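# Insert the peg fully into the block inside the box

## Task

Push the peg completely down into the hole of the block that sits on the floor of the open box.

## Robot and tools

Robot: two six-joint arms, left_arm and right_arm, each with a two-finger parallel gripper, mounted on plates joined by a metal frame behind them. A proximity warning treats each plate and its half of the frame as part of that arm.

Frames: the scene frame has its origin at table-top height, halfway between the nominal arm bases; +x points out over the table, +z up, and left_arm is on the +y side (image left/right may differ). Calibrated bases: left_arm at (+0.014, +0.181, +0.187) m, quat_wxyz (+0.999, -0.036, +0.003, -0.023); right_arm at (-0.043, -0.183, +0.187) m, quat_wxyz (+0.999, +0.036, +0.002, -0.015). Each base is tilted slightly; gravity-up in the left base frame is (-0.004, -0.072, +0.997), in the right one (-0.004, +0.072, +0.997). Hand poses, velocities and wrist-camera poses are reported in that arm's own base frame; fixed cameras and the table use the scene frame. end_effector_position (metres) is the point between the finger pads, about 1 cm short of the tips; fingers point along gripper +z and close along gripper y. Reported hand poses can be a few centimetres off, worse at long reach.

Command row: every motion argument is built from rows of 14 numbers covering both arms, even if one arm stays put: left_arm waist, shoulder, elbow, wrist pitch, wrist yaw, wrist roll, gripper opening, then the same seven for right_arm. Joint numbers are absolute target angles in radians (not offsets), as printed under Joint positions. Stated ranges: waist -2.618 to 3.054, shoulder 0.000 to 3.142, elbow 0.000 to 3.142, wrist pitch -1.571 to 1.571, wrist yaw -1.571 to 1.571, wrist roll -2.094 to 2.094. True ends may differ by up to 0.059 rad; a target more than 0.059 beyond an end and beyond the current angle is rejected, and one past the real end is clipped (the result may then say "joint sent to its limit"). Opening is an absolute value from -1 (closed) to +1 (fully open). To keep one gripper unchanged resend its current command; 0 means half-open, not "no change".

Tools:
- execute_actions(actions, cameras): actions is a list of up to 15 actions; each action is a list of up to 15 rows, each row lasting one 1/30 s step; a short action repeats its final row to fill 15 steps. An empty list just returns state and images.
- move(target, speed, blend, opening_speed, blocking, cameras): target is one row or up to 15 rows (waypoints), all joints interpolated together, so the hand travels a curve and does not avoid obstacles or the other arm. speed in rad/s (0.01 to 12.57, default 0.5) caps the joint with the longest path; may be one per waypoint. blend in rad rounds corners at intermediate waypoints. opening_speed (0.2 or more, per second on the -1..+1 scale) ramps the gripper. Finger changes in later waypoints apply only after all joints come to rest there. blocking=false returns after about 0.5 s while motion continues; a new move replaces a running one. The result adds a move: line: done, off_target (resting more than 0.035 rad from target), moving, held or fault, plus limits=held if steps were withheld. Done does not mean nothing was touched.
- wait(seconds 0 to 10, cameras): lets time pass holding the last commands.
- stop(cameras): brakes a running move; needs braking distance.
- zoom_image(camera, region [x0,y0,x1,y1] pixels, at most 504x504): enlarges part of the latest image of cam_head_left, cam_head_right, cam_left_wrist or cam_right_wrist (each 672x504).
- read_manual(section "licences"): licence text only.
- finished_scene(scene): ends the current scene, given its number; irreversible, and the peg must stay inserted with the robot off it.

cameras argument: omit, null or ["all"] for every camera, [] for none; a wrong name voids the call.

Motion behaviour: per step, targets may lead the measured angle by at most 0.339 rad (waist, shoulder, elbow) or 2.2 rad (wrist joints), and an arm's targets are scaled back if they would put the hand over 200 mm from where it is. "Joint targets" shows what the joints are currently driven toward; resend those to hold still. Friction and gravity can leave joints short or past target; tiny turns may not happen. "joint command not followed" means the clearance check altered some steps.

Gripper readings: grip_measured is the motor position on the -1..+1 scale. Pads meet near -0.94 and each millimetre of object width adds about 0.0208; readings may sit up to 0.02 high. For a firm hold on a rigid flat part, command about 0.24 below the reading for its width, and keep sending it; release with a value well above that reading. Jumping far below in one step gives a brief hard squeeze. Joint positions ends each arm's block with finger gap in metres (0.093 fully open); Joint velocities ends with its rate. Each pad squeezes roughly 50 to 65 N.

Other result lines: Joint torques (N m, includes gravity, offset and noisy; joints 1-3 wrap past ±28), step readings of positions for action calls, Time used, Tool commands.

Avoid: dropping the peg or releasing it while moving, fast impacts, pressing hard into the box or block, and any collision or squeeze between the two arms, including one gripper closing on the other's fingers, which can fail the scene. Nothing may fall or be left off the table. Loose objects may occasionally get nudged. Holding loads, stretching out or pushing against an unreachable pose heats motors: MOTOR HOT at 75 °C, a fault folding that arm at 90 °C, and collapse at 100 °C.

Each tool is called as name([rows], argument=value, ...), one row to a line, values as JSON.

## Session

execute_actions(actions=[])

Scene clock: 0.00 s.
left_arm: end_effector_position=(+0.3914, +0.0426, +0.0756) grip_measured=+1.000 end_effector_quat_wxyz=(+0.551, -0.064, +0.827, +0.094) | right_arm: end_effector_position=(+0.3717, -0.0222, +0.0974) grip_measured=+1.000 end_effector_quat_wxyz=(+0.587, +0.078, +0.803, -0.067)
Joint positions: left_arm=[0.018 1.617 0.392 0.832 -0.211 0.005 0.093] | right_arm=[0.054 1.489 0.296 0.877 0.253 0.064 0.093]
Joint velocities: within noise
Joint torques (N m): no reading
Heat: left arm: 29 °C; right arm: 29 °C.
Joint targets: left_arm=[0.018 1.610 0.400 0.834 -0.212 0.006] | right_arm=[0.054 1.481 0.307 0.888 0.253 0.064]
Tool commands: left_gripper/opening=+1.0 right_gripper/opening=+1.0

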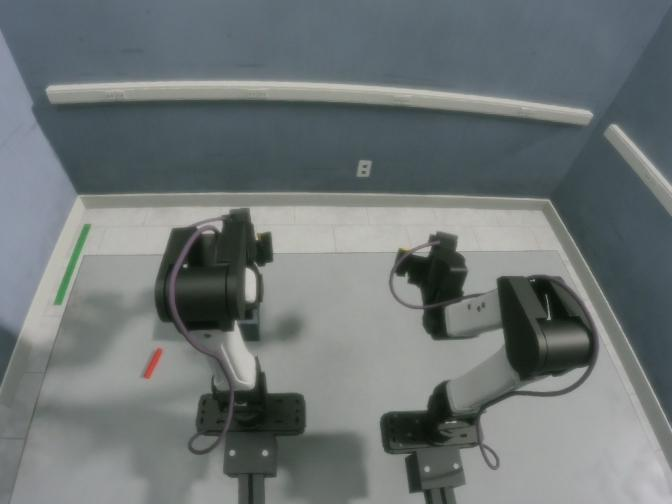

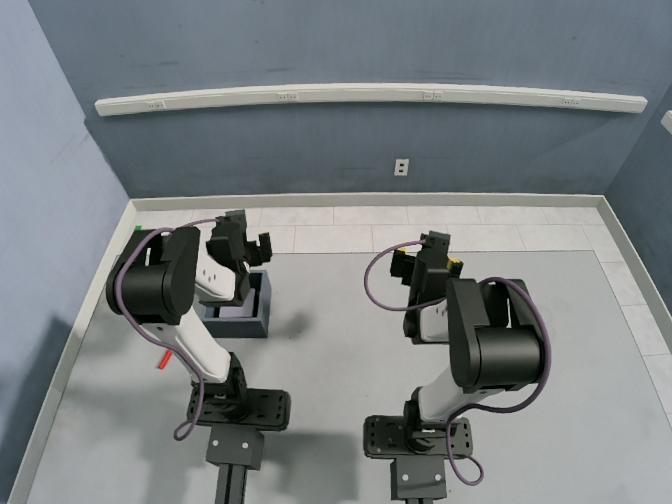

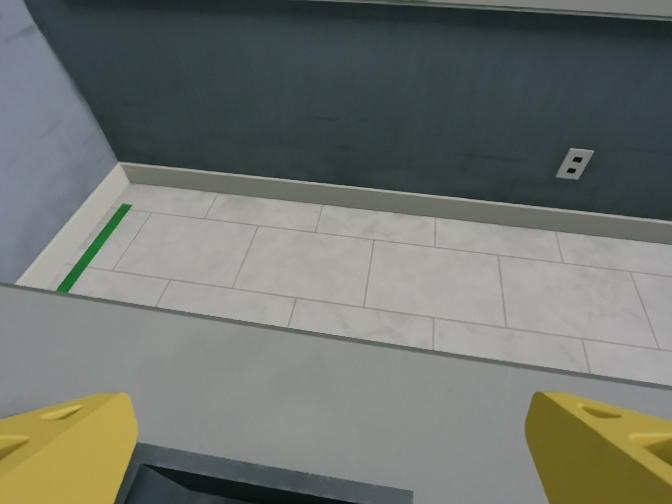

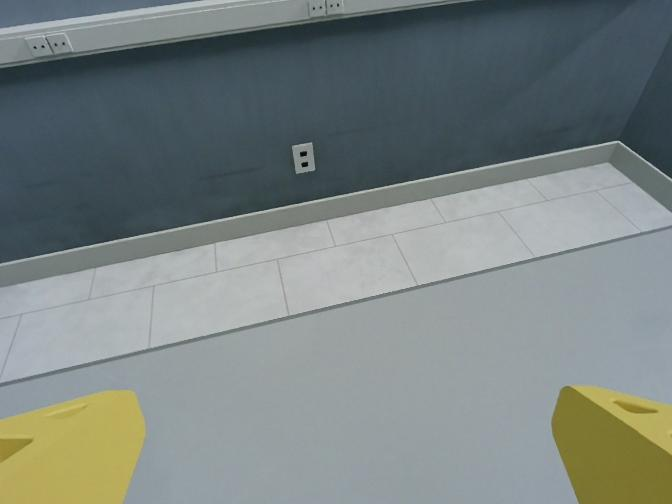

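move(target=[0.81,1.75,0.975,-0.72,-0.047,0,1,-0.3,2.138,0.684,1.054,-1.5,-0.48,1], speed=1.2, cameras=["cam_left_wrist","cam_right_wrist"])

Scene clock: 29.73 s.
left_arm: end_effector_position=(+0.1981, +0.2195, +0.0015) grip_measured=+1.000 end_effector_quat_wxyz=(+0.022, -0.390, +0.920, +0.039) | right_arm: end_effector_position=(+0.3617, +0.0659, +0.0636) grip_measured=+1.000 end_effector_quat_wxyz=(+0.581, -0.415, +0.590, +0.377)
Joint positions: left_arm=[0.805 1.733 0.947 -0.713 -0.055 0.005 0.093] | right_arm=[-0.293 2.124 0.662 1.034 -1.473 -0.463 0.093]
Joint velocities: within noise
Joint torques (N m): left_arm=[0.36 -4.27 7.25 0.25 0.06 -0.11] | right_arm=[0.08 -6.53 6.04 1.44 -0.5 -0.17]
Heat: left arm: 31 °C; right arm: 31 °C.
Joint targets: left_arm=[0.810 1.750 0.975 -0.720 -0.047 0.000] | right_arm=[-0.300 2.138 0.684 1.054 -1.500 -0.480]
move: done
Images, in order (width x height): cam_left_wrist 672x504, cam_right_wrist 672x504.

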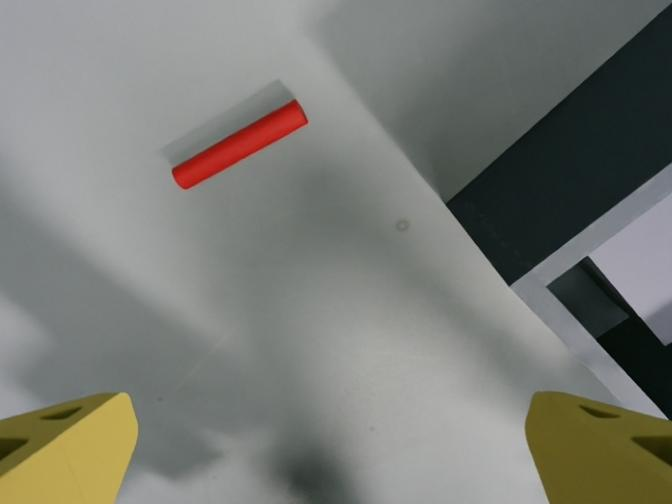

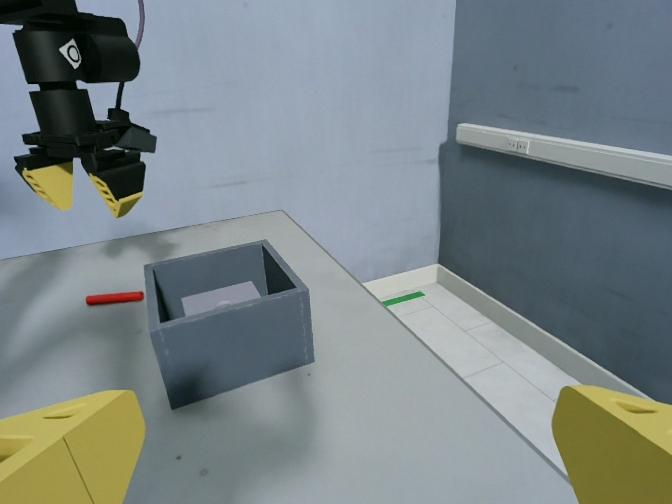

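move(target=[0.758,2.338,1.335,-0.695,-0.332,0.99,0.2,-0.3,2.138,0.684,1.054,-1.5,-0.48,1], speed=1.2, cameras=["cam_left_wrist","cam_right_wrist"])

Scene clock: 53.83 s.
left_arm: end_effector_position=(+0.2144, +0.2802, -0.0999) grip_measured=+0.202 end_effector_quat_wxyz=(-0.168, +0.117, +0.978, +0.050) | right_arm: end_effector_position=(+0.3617, +0.0659, +0.0636) grip_measured=+1.000 end_effector_quat_wxyz=(+0.581, -0.415, +0.590, +0.377)
Joint positions: left_arm=[0.765 2.321 1.313 -0.704 -0.324 0.98 0.055] | right_arm=[-0.293 2.124 0.662 1.034 -1.474 -0.463 0.093]
Joint velocities: within noise
Joint torques (N m): left_arm=[-0.66 -7.25 5.5 -0.08 -0.29 0.06] | right_arm=[0.08 -6.65 5.94 1.43 -0.49 -0.17]
Heat: left arm: 31 °C; right arm: 32 °C.
Joint targets: left_arm=[0.758 2.338 1.335 -0.695 -0.332 0.990] | right_arm=[-0.300 2.138 0.684 1.054 -1.500 -0.480]
move: done
Images, in order (width x height): cam_left_wrist 672x504, cam_right_wrist 672x504.

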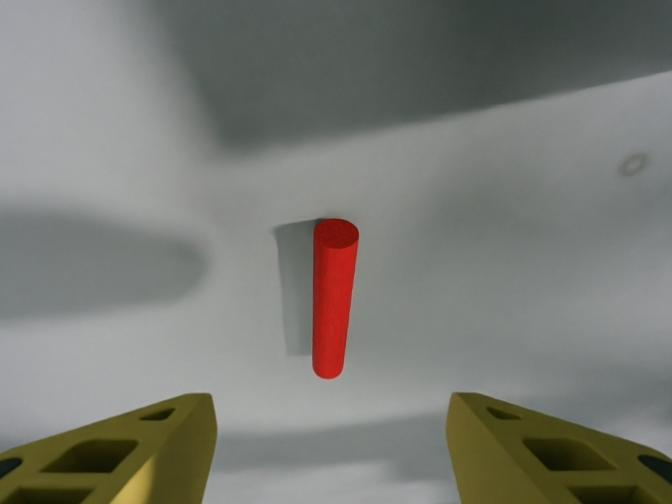

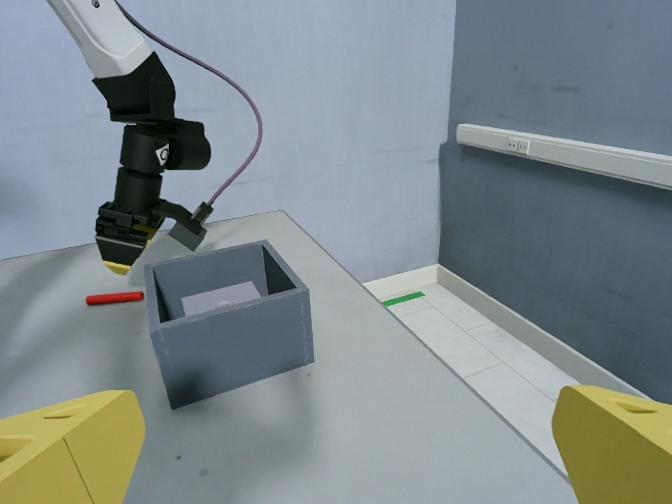

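move([
  [0.758,2.48,1.336,-0.558,-0.332,0.99,0.1,-0.3,2.138,0.684,1.054,-1.5,-0.48,1],
  [0.758,2.48,1.336,-0.558,-0.332,0.99,-1,-0.3,2.138,0.684,1.054,-1.5,-0.48,1],
  [0.758,2.25,1.3,-0.72,-0.332,0.99,-1,-0.3,2.138,0.684,1.054,-1.5,-0.48,1],
], speed=[0.5,0.5,0.6], opening_speed=1.3, cameras=["cam_left_wrist","cam_right_wrist"])

zoom_image(camera="cam_right_wrist", region=[130, 200, 330, 350])

Scene clock: 67.87 s.
left_arm: end_effector_position=(+0.2180, +0.2840, -0.0861) grip_measured=-0.829 end_effector_quat_wxyz=(-0.159, +0.115, +0.979, +0.062) | right_arm: end_effector_position=(+0.3617, +0.0659, +0.0636) grip_measured=+1.000 end_effector_quat_wxyz=(+0.581, -0.415, +0.590, +0.377)
Joint positions: left_arm=[0.765 2.278 1.309 -0.711 -0.326 0.981 0.005] | right_arm=[-0.293 2.124 0.662 1.034 -1.474 -0.463 0.093]
Joint velocities: within noise
Joint torques (N m): left_arm=[-0.65 -10.92 3.12 -0.18 -0.24 0.05] | right_arm=[0.02 -6.54 6.13 1.45 -0.5 -0.13]
Heat: left arm: 33 °C; right arm: 32 °C.
Joint targets: left_arm=[0.758 2.250 1.300 -0.720 -0.332 0.990] | right_arm=[-0.300 2.138 0.684 1.054 -1.500 -0.480]
move: done
Images, in order (width x height): cam_left_wrist 672x504, cam_right_wrist 672x504.

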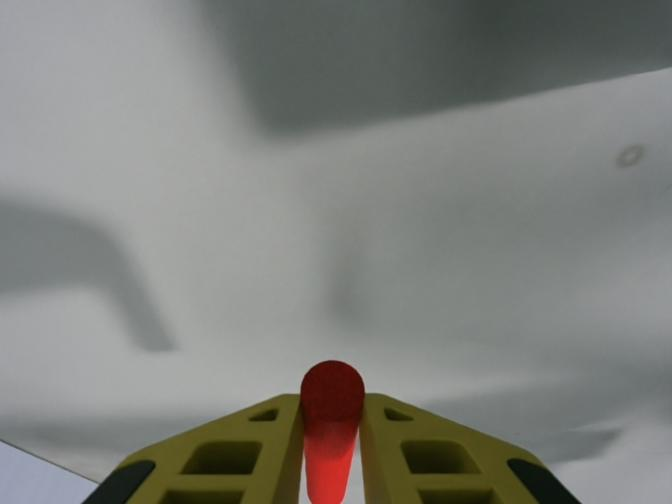

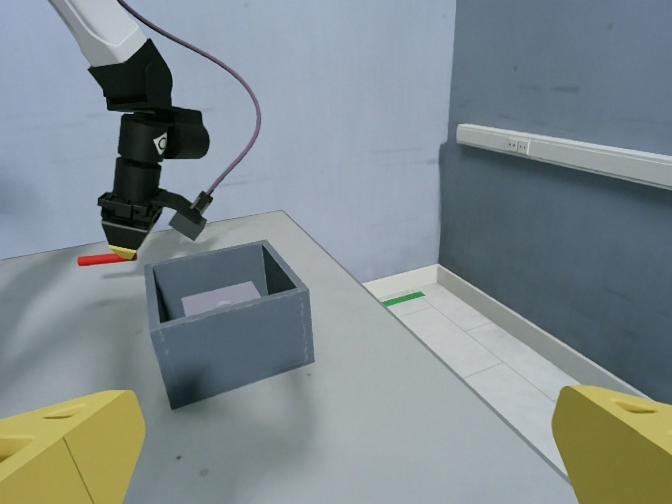

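Scaled by 2.520.

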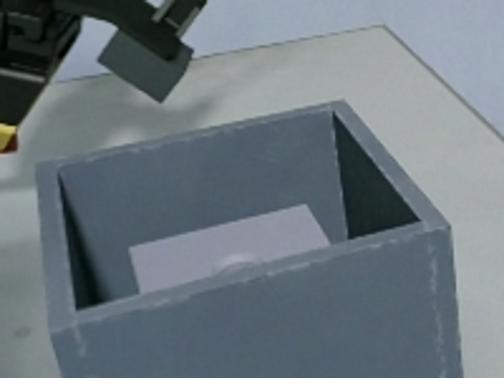

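move([
  [0.7,1.85,0.8,0.1,0.2,0.7,-1,-0.3,2.138,0.684,1.054,-1.5,-0.48,1],
  [0.611,1.873,0.335,1.06,0.8,0.454,-1,-0.3,2.138,0.684,1.054,-1.5,-0.48,1],
  [0.611,2.193,0.345,1.375,0.8,0.454,-1,-0.3,2.138,0.684,1.054,-1.5,-0.48,1],
], speed=[1.2,1.2,0.5], blend=[0.2,0.03,0], cameras=["cam_left_wrist","cam_right_wrist"])

zoom_image(camera="cam_right_wrist", region=[130, 200, 330, 350])

Scene clock: 104.67 s.
left_arm: end_effector_position=(+0.3419, +0.0938, -0.0112) grip_measured=-0.831 end_effector_quat_wxyz=(+0.579, +0.139, +0.802, -0.040) | right_arm: end_effector_position=(+0.3616, +0.0659, +0.0637) grip_measured=+1.000 end_effector_quat_wxyz=(+0.581, -0.415, +0.590, +0.378)
Joint positions: left_arm=[0.613 2.179 0.339 1.357 0.793 0.461 0.005] | right_arm=[-0.293 2.124 0.662 1.034 -1.474 -0.463 0.093]
Joint velocities: within noise
Joint torques (N m): left_arm=[-0.18 -4.23 1.57 2.05 0.4 -0.12] | right_arm=[0.14 -6.6 5.96 1.45 -0.48 -0.14]
Heat: left arm: 40 °C; right arm: 33 °C.
Joint targets: left_arm=[0.611 2.193 0.345 1.375 0.800 0.454] | right_arm=[-0.300 2.138 0.684 1.054 -1.500 -0.480]
move: done
Images, in order (width x height): cam_left_wrist 672x504, cam_right_wrist 672x504.

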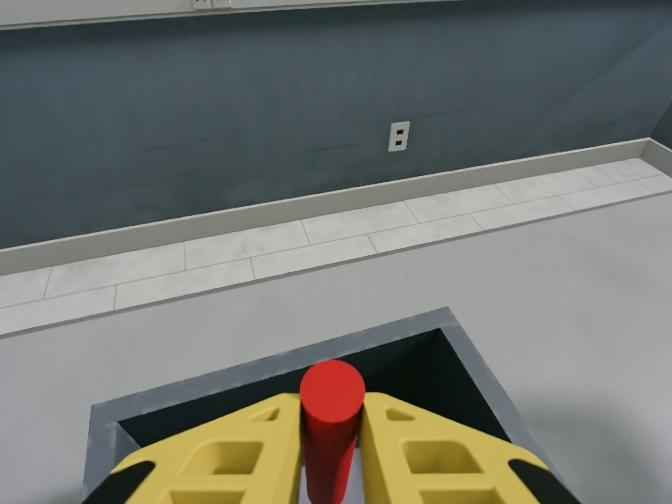

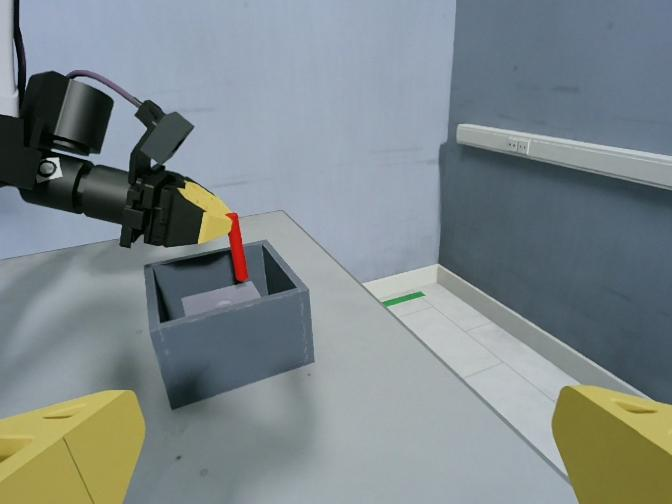

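Scaled by 2.520.

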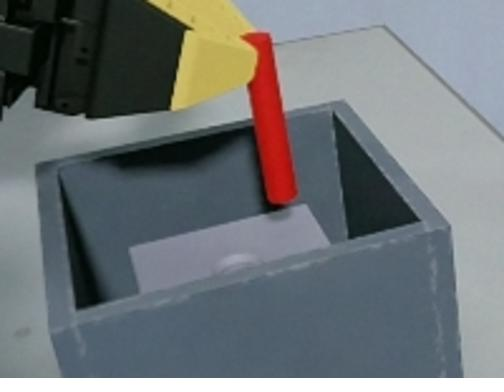

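move([
  [0.755,1.97,0.46,0.625,1.105,0.91,-1,-0.3,2.138,0.684,1.054,-1.5,-0.48,1],
  [0.755,2.143,0.49,0.775,1.105,0.91,-1,-0.3,2.138,0.684,1.054,-1.5,-0.48,1],
], speed=[0.8,0.4], blend=[0.02,0], cameras=["cam_left_wrist","cam_right_wrist"])

zoom_image(camera="cam_right_wrist", region=[130, 200, 330, 350])

Scene clock: 137.30 s.
left_arm: end_effector_position=(+0.3169, +0.0896, -0.0295) grip_measured=-0.831 end_effector_quat_wxyz=(+0.553, +0.232, +0.790, -0.128) | right_arm: end_effector_position=(+0.3616, +0.0659, +0.0637) grip_measured=+1.000 end_effector_quat_wxyz=(+0.581, -0.415, +0.590, +0.378)
Joint positions: left_arm=[0.748 2.128 0.474 0.759 1.096 0.897 0.005] | right_arm=[-0.293 2.124 0.662 1.034 -1.474 -0.463 0.093]
Joint velocities: within noise
Joint torques (N m): left_arm=[0.55 -4.42 2.89 1.44 0.68 0.07] | right_arm=[0.02 -6.54 6 1.37 -0.5 -0.16]
Heat: left arm: 36 °C; right arm: 33 °C.
Joint targets: left_arm=[0.755 2.143 0.490 0.775 1.105 0.910] | right_arm=[-0.300 2.138 0.684 1.054 -1.500 -0.480]
move: done
Images, in order (width x height): cam_left_wrist 672x504, cam_right_wrist 672x504.

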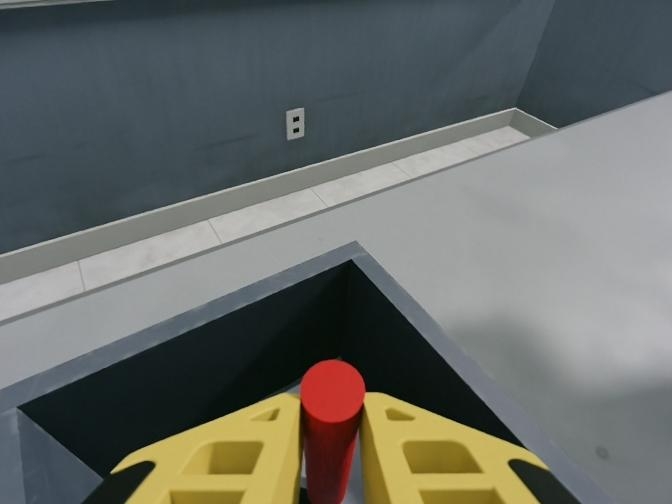

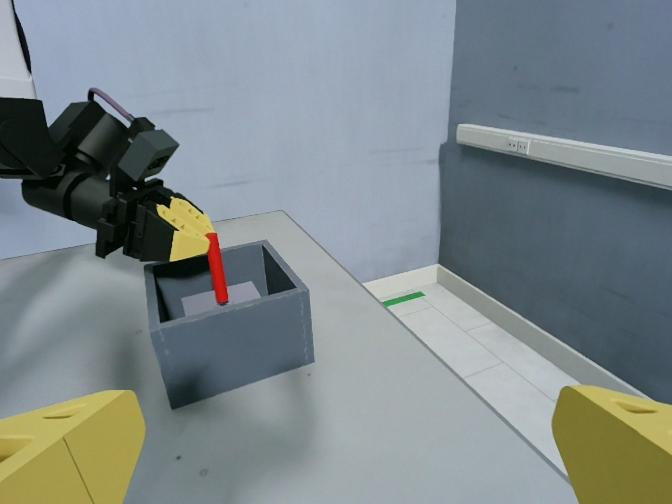

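Scaled by 2.520.

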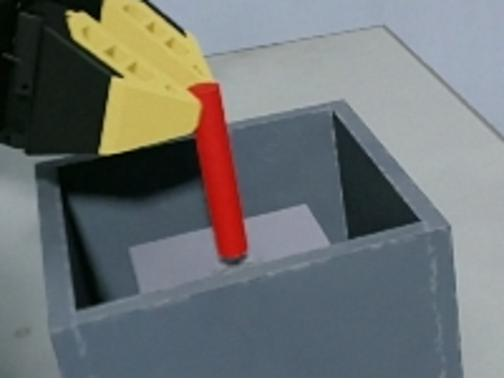

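move([
  [0.757,2.143,0.508,0.765,1.105,0.91,-1,-0.3,2.138,0.684,1.054,-1.5,-0.48,1],
  [0.757,2.23,0.522,0.84,1.105,0.91,-1,-0.3,2.138,0.684,1.054,-1.5,-0.48,1],
], speed=0.25, cameras=["cam_left_wrist","cam_right_wrist"])

zoom_image(camera="cam_right_wrist", region=[180, 260, 280, 335])

Scene clock: 151.07 s.
left_arm: end_effector_position=(+0.3228, +0.0949, -0.0424) grip_measured=-0.831 end_effector_quat_wxyz=(+0.556, +0.236, +0.787, -0.123) | right_arm: end_effector_position=(+0.3616, +0.0659, +0.0637) grip_measured=+1.000 end_effector_quat_wxyz=(+0.581, -0.415, +0.590, +0.378)
Joint positions: left_arm=[0.748 2.215 0.51 0.824 1.098 0.897 0.005] | right_arm=[-0.293 2.124 0.662 1.034 -1.474 -0.463 0.093]
Joint velocities: within noise
Joint torques (N m): left_arm=[0.7 -4.64 2.26 1.47 0.66 0.07] | right_arm=[-0.01 -6.58 6.12 1.48 -0.5 -0.13]
Heat: left arm: 35 °C; right arm: 33 °C.
Joint targets: left_arm=[0.757 2.230 0.522 0.840 1.105 0.910] | right_arm=[-0.300 2.138 0.684 1.054 -1.500 -0.480]
move: done
Images, in order (width x height): cam_left_wrist 672x504, cam_right_wrist 672x504.

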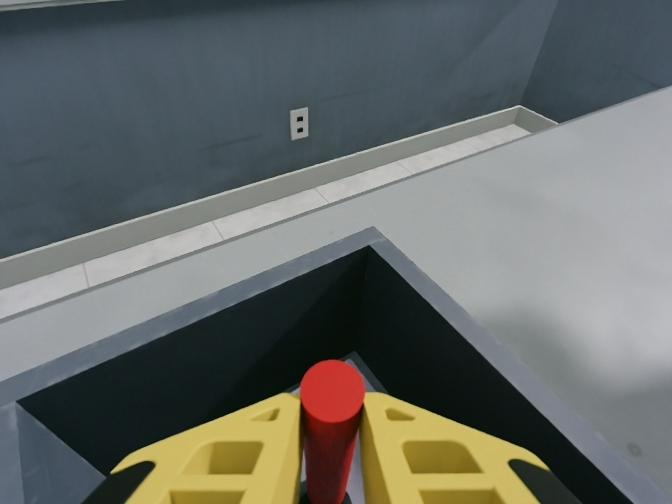

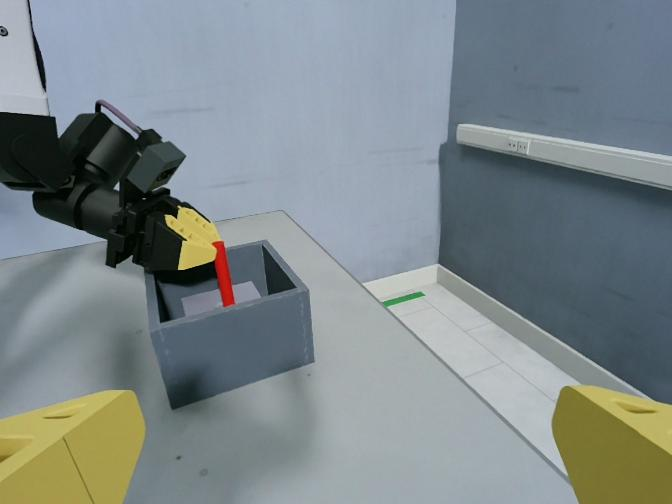

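Scaled by 5.040.

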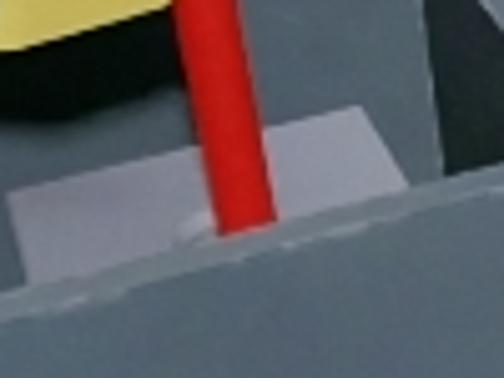

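zoom_image(camera="cam_left_wrist", region=[260, 404, 400, 504])

Scaled by 3.600.

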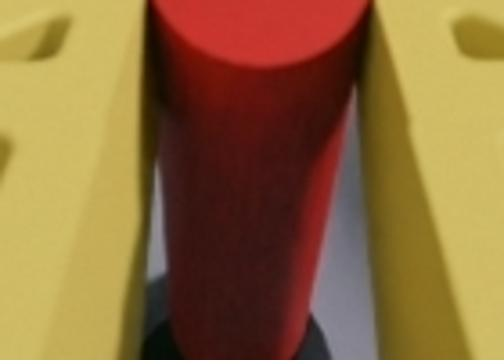

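move([
  [0.772,2.225,0.5,0.845,1.105,0.91,-1,-0.3,2.138,0.684,1.054,-1.5,-0.48,1],
  [0.772,2.32,0.515,0.93,1.105,0.91,-1,-0.3,2.138,0.684,1.054,-1.5,-0.48,1],
], speed=0.25, cameras=["cam_left_wrist","cam_right_wrist"])

zoom_image(camera="cam_right_wrist", region=[180, 260, 280, 335])

zoom_image(camera="cam_left_wrist", region=[260, 404, 400, 504])

Scene clock: 162.90 s.
left_arm: end_effector_position=(+0.3180, +0.0986, -0.0578) grip_measured=-0.831 end_effector_quat_wxyz=(+0.559, +0.230, +0.788, -0.115) | right_arm: end_effector_position=(+0.3616, +0.0659, +0.0637) grip_measured=+1.000 end_effector_quat_wxyz=(+0.581, -0.415, +0.590, +0.378)
Joint positions: left_arm=[0.768 2.302 0.51 0.916 1.1 0.901 0.005] | right_arm=[-0.293 2.124 0.662 1.034 -1.474 -0.463 0.093]
Joint velocities: within noise
Joint torques (N m): left_arm=[0.25 -4.56 1.14 1.43 0.63 0.03] | right_arm=[0.03 -6.49 5.98 1.45 -0.5 -0.16]
Heat: left arm: 34 °C; right arm: 33 °C.
Joint targets: left_arm=[0.772 2.320 0.515 0.930 1.105 0.910] | right_arm=[-0.300 2.138 0.684 1.054 -1.500 -0.480]
move: done
Images, in order (width x height): cam_left_wrist 672x504, cam_right_wrist 672x504.

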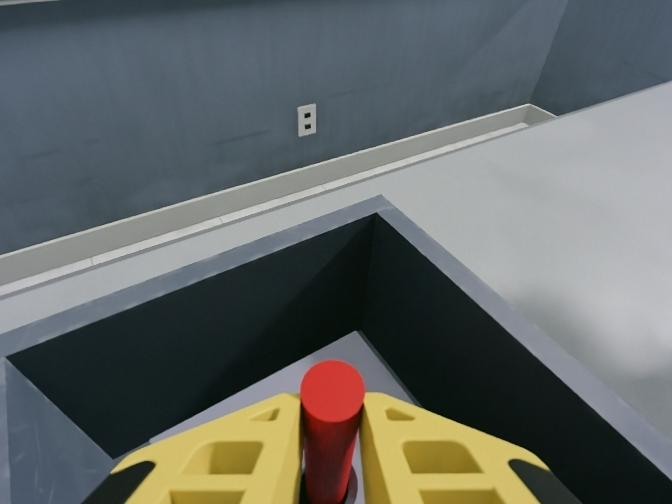

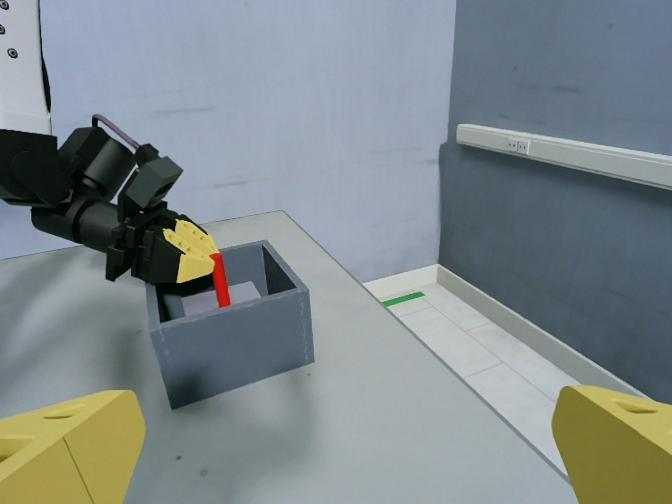

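Scaled by 5.040.

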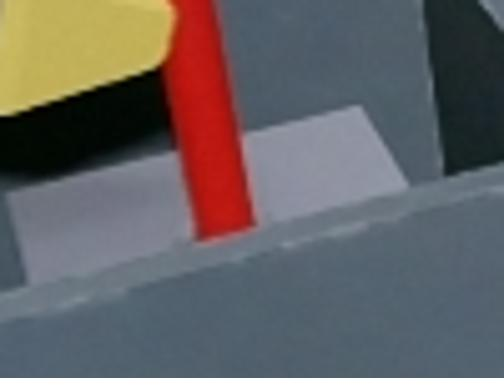

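Scaled by 3.600.

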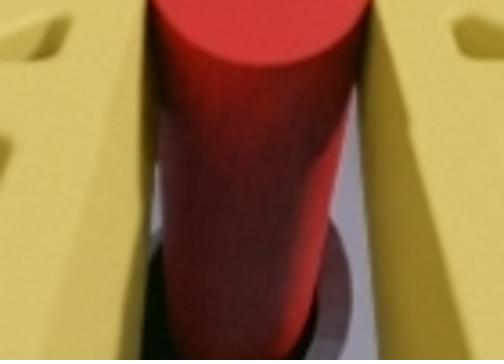

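move(target=[0.772,2.435,0.542,1.03,1.105,0.91,-1,-0.3,2.138,0.684,1.054,-1.5,-0.48,1], speed=0.25, cameras=["cam_left_wrist","cam_right_wrist"])

Scene clock: 171.53 s.
left_arm: end_effector_position=(+0.3172, +0.0971, -0.0627) grip_measured=-0.831 end_effector_quat_wxyz=(+0.583, +0.242, +0.767, -0.116) | right_arm: end_effector_position=(+0.3616, +0.0659, +0.0637) grip_measured=+1.000 end_effector_quat_wxyz=(+0.581, -0.415, +0.590, +0.378)
Joint positions: left_arm=[0.781 2.395 0.521 1.049 1.16 0.892 0.005] | right_arm=[-0.293 2.124 0.662 1.034 -1.474 -0.463 0.093]
Joint velocities: within noise
Joint torques (N m): left_arm=[-0.76 -2.8 2.07 1.12 -0.08 0.15] | right_arm=[0.1 -6.57 6.05 1.45 -0.49 -0.15]
Heat: left arm: 34 °C; right arm: 33 °C.
Joint targets: left_arm=[0.772 2.435 0.542 1.030 1.105 0.910] | right_arm=[-0.300 2.138 0.684 1.054 -1.500 -0.480]
move: off_target (left_arm); left_arm: the wrist yaw is farthest, 0.055 rad from its target
Images, in order (width x height): cam_left_wrist 672x504, cam_right_wrist 672x504.

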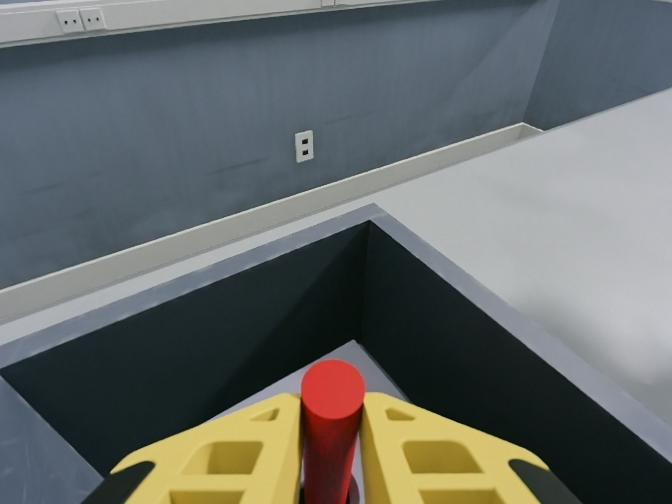

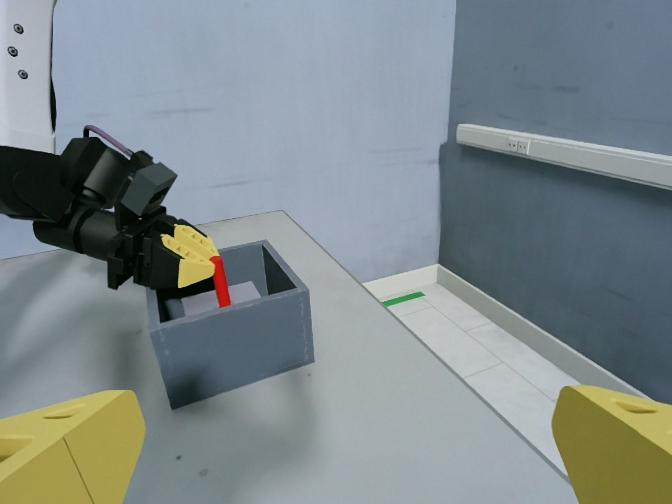

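move([
  [0.772,2.375,0.525,0.985,1.105,0.91,-1,-0.3,2.138,0.684,1.054,-1.5,-0.48,1],
  [0.772,2.375,0.525,0.985,1.105,0.91,-0.45,-0.3,2.138,0.684,1.054,-1.5,-0.48,1],
], speed=0.3, opening_speed=0.3, cameras=["cam_left_wrist","cam_right_wrist"])

zoom_image(camera="cam_right_wrist", region=[180, 235, 300, 325])

Scene clock: 178.43 s.
left_arm: end_effector_position=(+0.3188, +0.0994, -0.0626) grip_measured=-0.452 end_effector_quat_wxyz=(+0.581, +0.241, +0.769, -0.114) | right_arm: end_effector_position=(+0.3616, +0.0659, +0.0637) grip_measured=+1.000 end_effector_quat_wxyz=(+0.581, -0.415, +0.590, +0.378)
Joint positions: left_arm=[0.781 2.387 0.527 1.032 1.152 0.892 0.023] | right_arm=[-0.293 2.124 0.662 1.034 -1.474 -0.463 0.093]
Joint velocities: within noise
Joint torques (N m): left_arm=[-0.81 -7.16 0.16 0.78 0.01 0.12] | right_arm=[0.08 -6.67 6.01 1.45 -0.47 -0.14]
Heat: left arm: 34 °C; right arm: 33 °C.
Joint targets: left_arm=[0.772 2.375 0.525 0.985 1.105 0.910] | right_arm=[-0.300 2.138 0.684 1.054 -1.500 -0.480]
move: off_target (left_arm); target 2's new numbers were sent with left_arm's wrist yaw 0.050 rad from that target; left_arm: the wrist pitch is farthest, 0.047 rad from its target
Images, in order (width x height): cam_left_wrist 672x504, cam_right_wrist 672x504.

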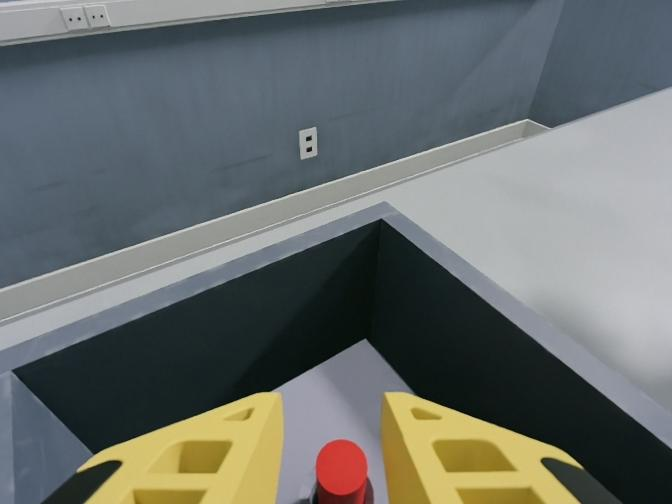

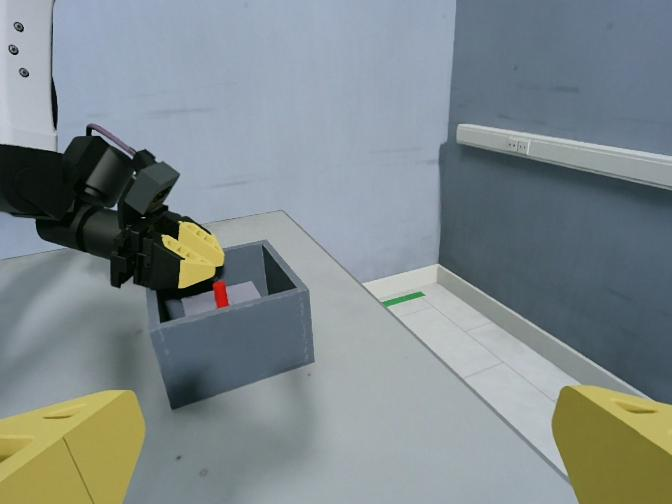

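Scaled by 4.200.

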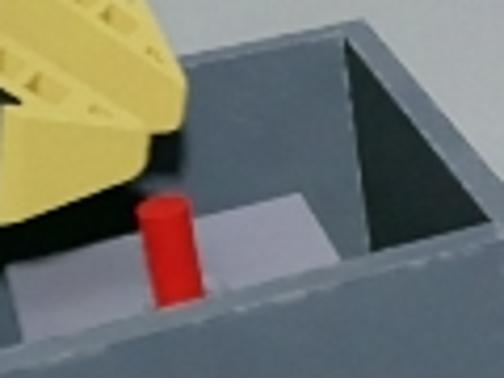

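move([
  [0.772,2.15,0.49,0.8,1.105,0.91,-0.45,-0.3,2.138,0.684,1.054,-1.5,-0.48,1],
  [0.74,1.8,0.5,0.5,1.0,0.8,-0.45,-0.3,2.138,0.684,1.054,-1.5,-0.48,1],
  [0.259,2.0,1.145,-0.665,-0.068,0,-0.45,-0.3,2.138,0.684,1.054,-1.5,-0.48,1],
  [0.259,2.005,1.145,-0.665,-0.068,0,-1,-0.3,2.138,0.684,1.054,-1.5,-0.48,1],
], speed=[0.6,1.2,1.4,1], blend=[0.05,0.2,0,0], cameras=["cam_left_wrist","cam_right_wrist"])

zoom_image(camera="cam_right_wrist", region=[180, 235, 300, 325])

Scene clock: 193.37 s.
left_arm: end_effector_position=(+0.3277, +0.0979, -0.0349) grip_measured=-0.990 end_effector_quat_wxyz=(+0.018, -0.126, +0.991, +0.032) | right_arm: end_effector_position=(+0.3616, +0.0659, +0.0637) grip_measured=+1.000 end_effector_quat_wxyz=(+0.581, -0.415, +0.590, +0.378)
Joint positions: left_arm=[0.261 1.987 1.12 -0.659 -0.058 0.009 0] | right_arm=[-0.293 2.124 0.662 1.034 -1.474 -0.463 0.093]
Joint velocities: within noise
Joint torques (N m): left_arm=[-0.47 -5.71 6.8 0.26 -0.13 -0.15] | right_arm=[0.03 -6.64 6.12 1.45 -0.51 -0.15]
Heat: left arm: 35 °C; right arm: 33 °C.
Joint targets: left_arm=[0.259 2.005 1.145 -0.665 -0.068 0.000] | right_arm=[-0.300 2.138 0.684 1.054 -1.500 -0.480]
move: done; blend cut to 0.175 rad at target 2
Images, in order (width x height): cam_left_wrist 672x504, cam_right_wrist 672x504.

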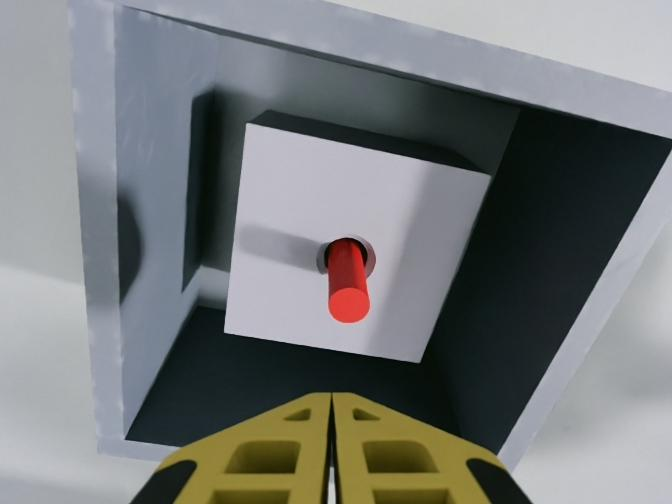

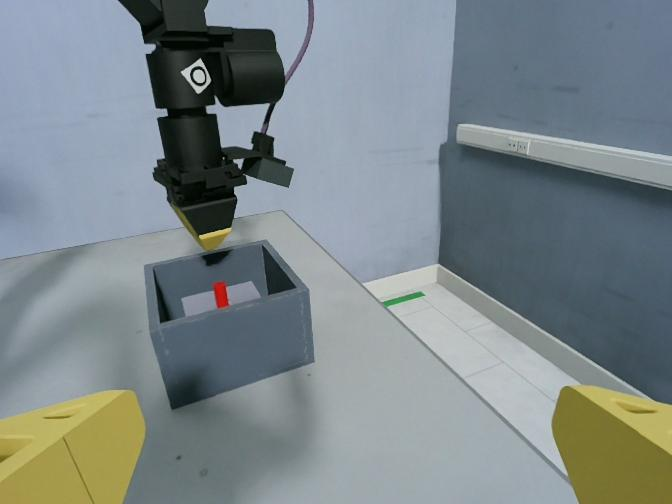

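Scaled by 4.200.

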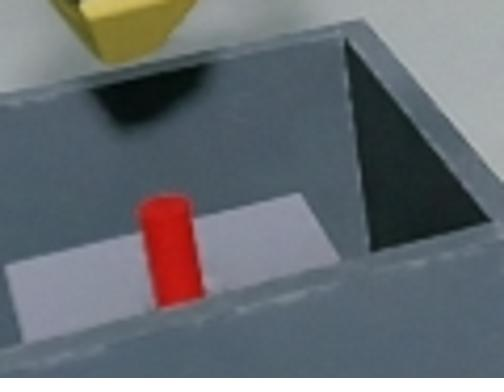

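finished_scene(scene=2)

The scene is finished: the task was done.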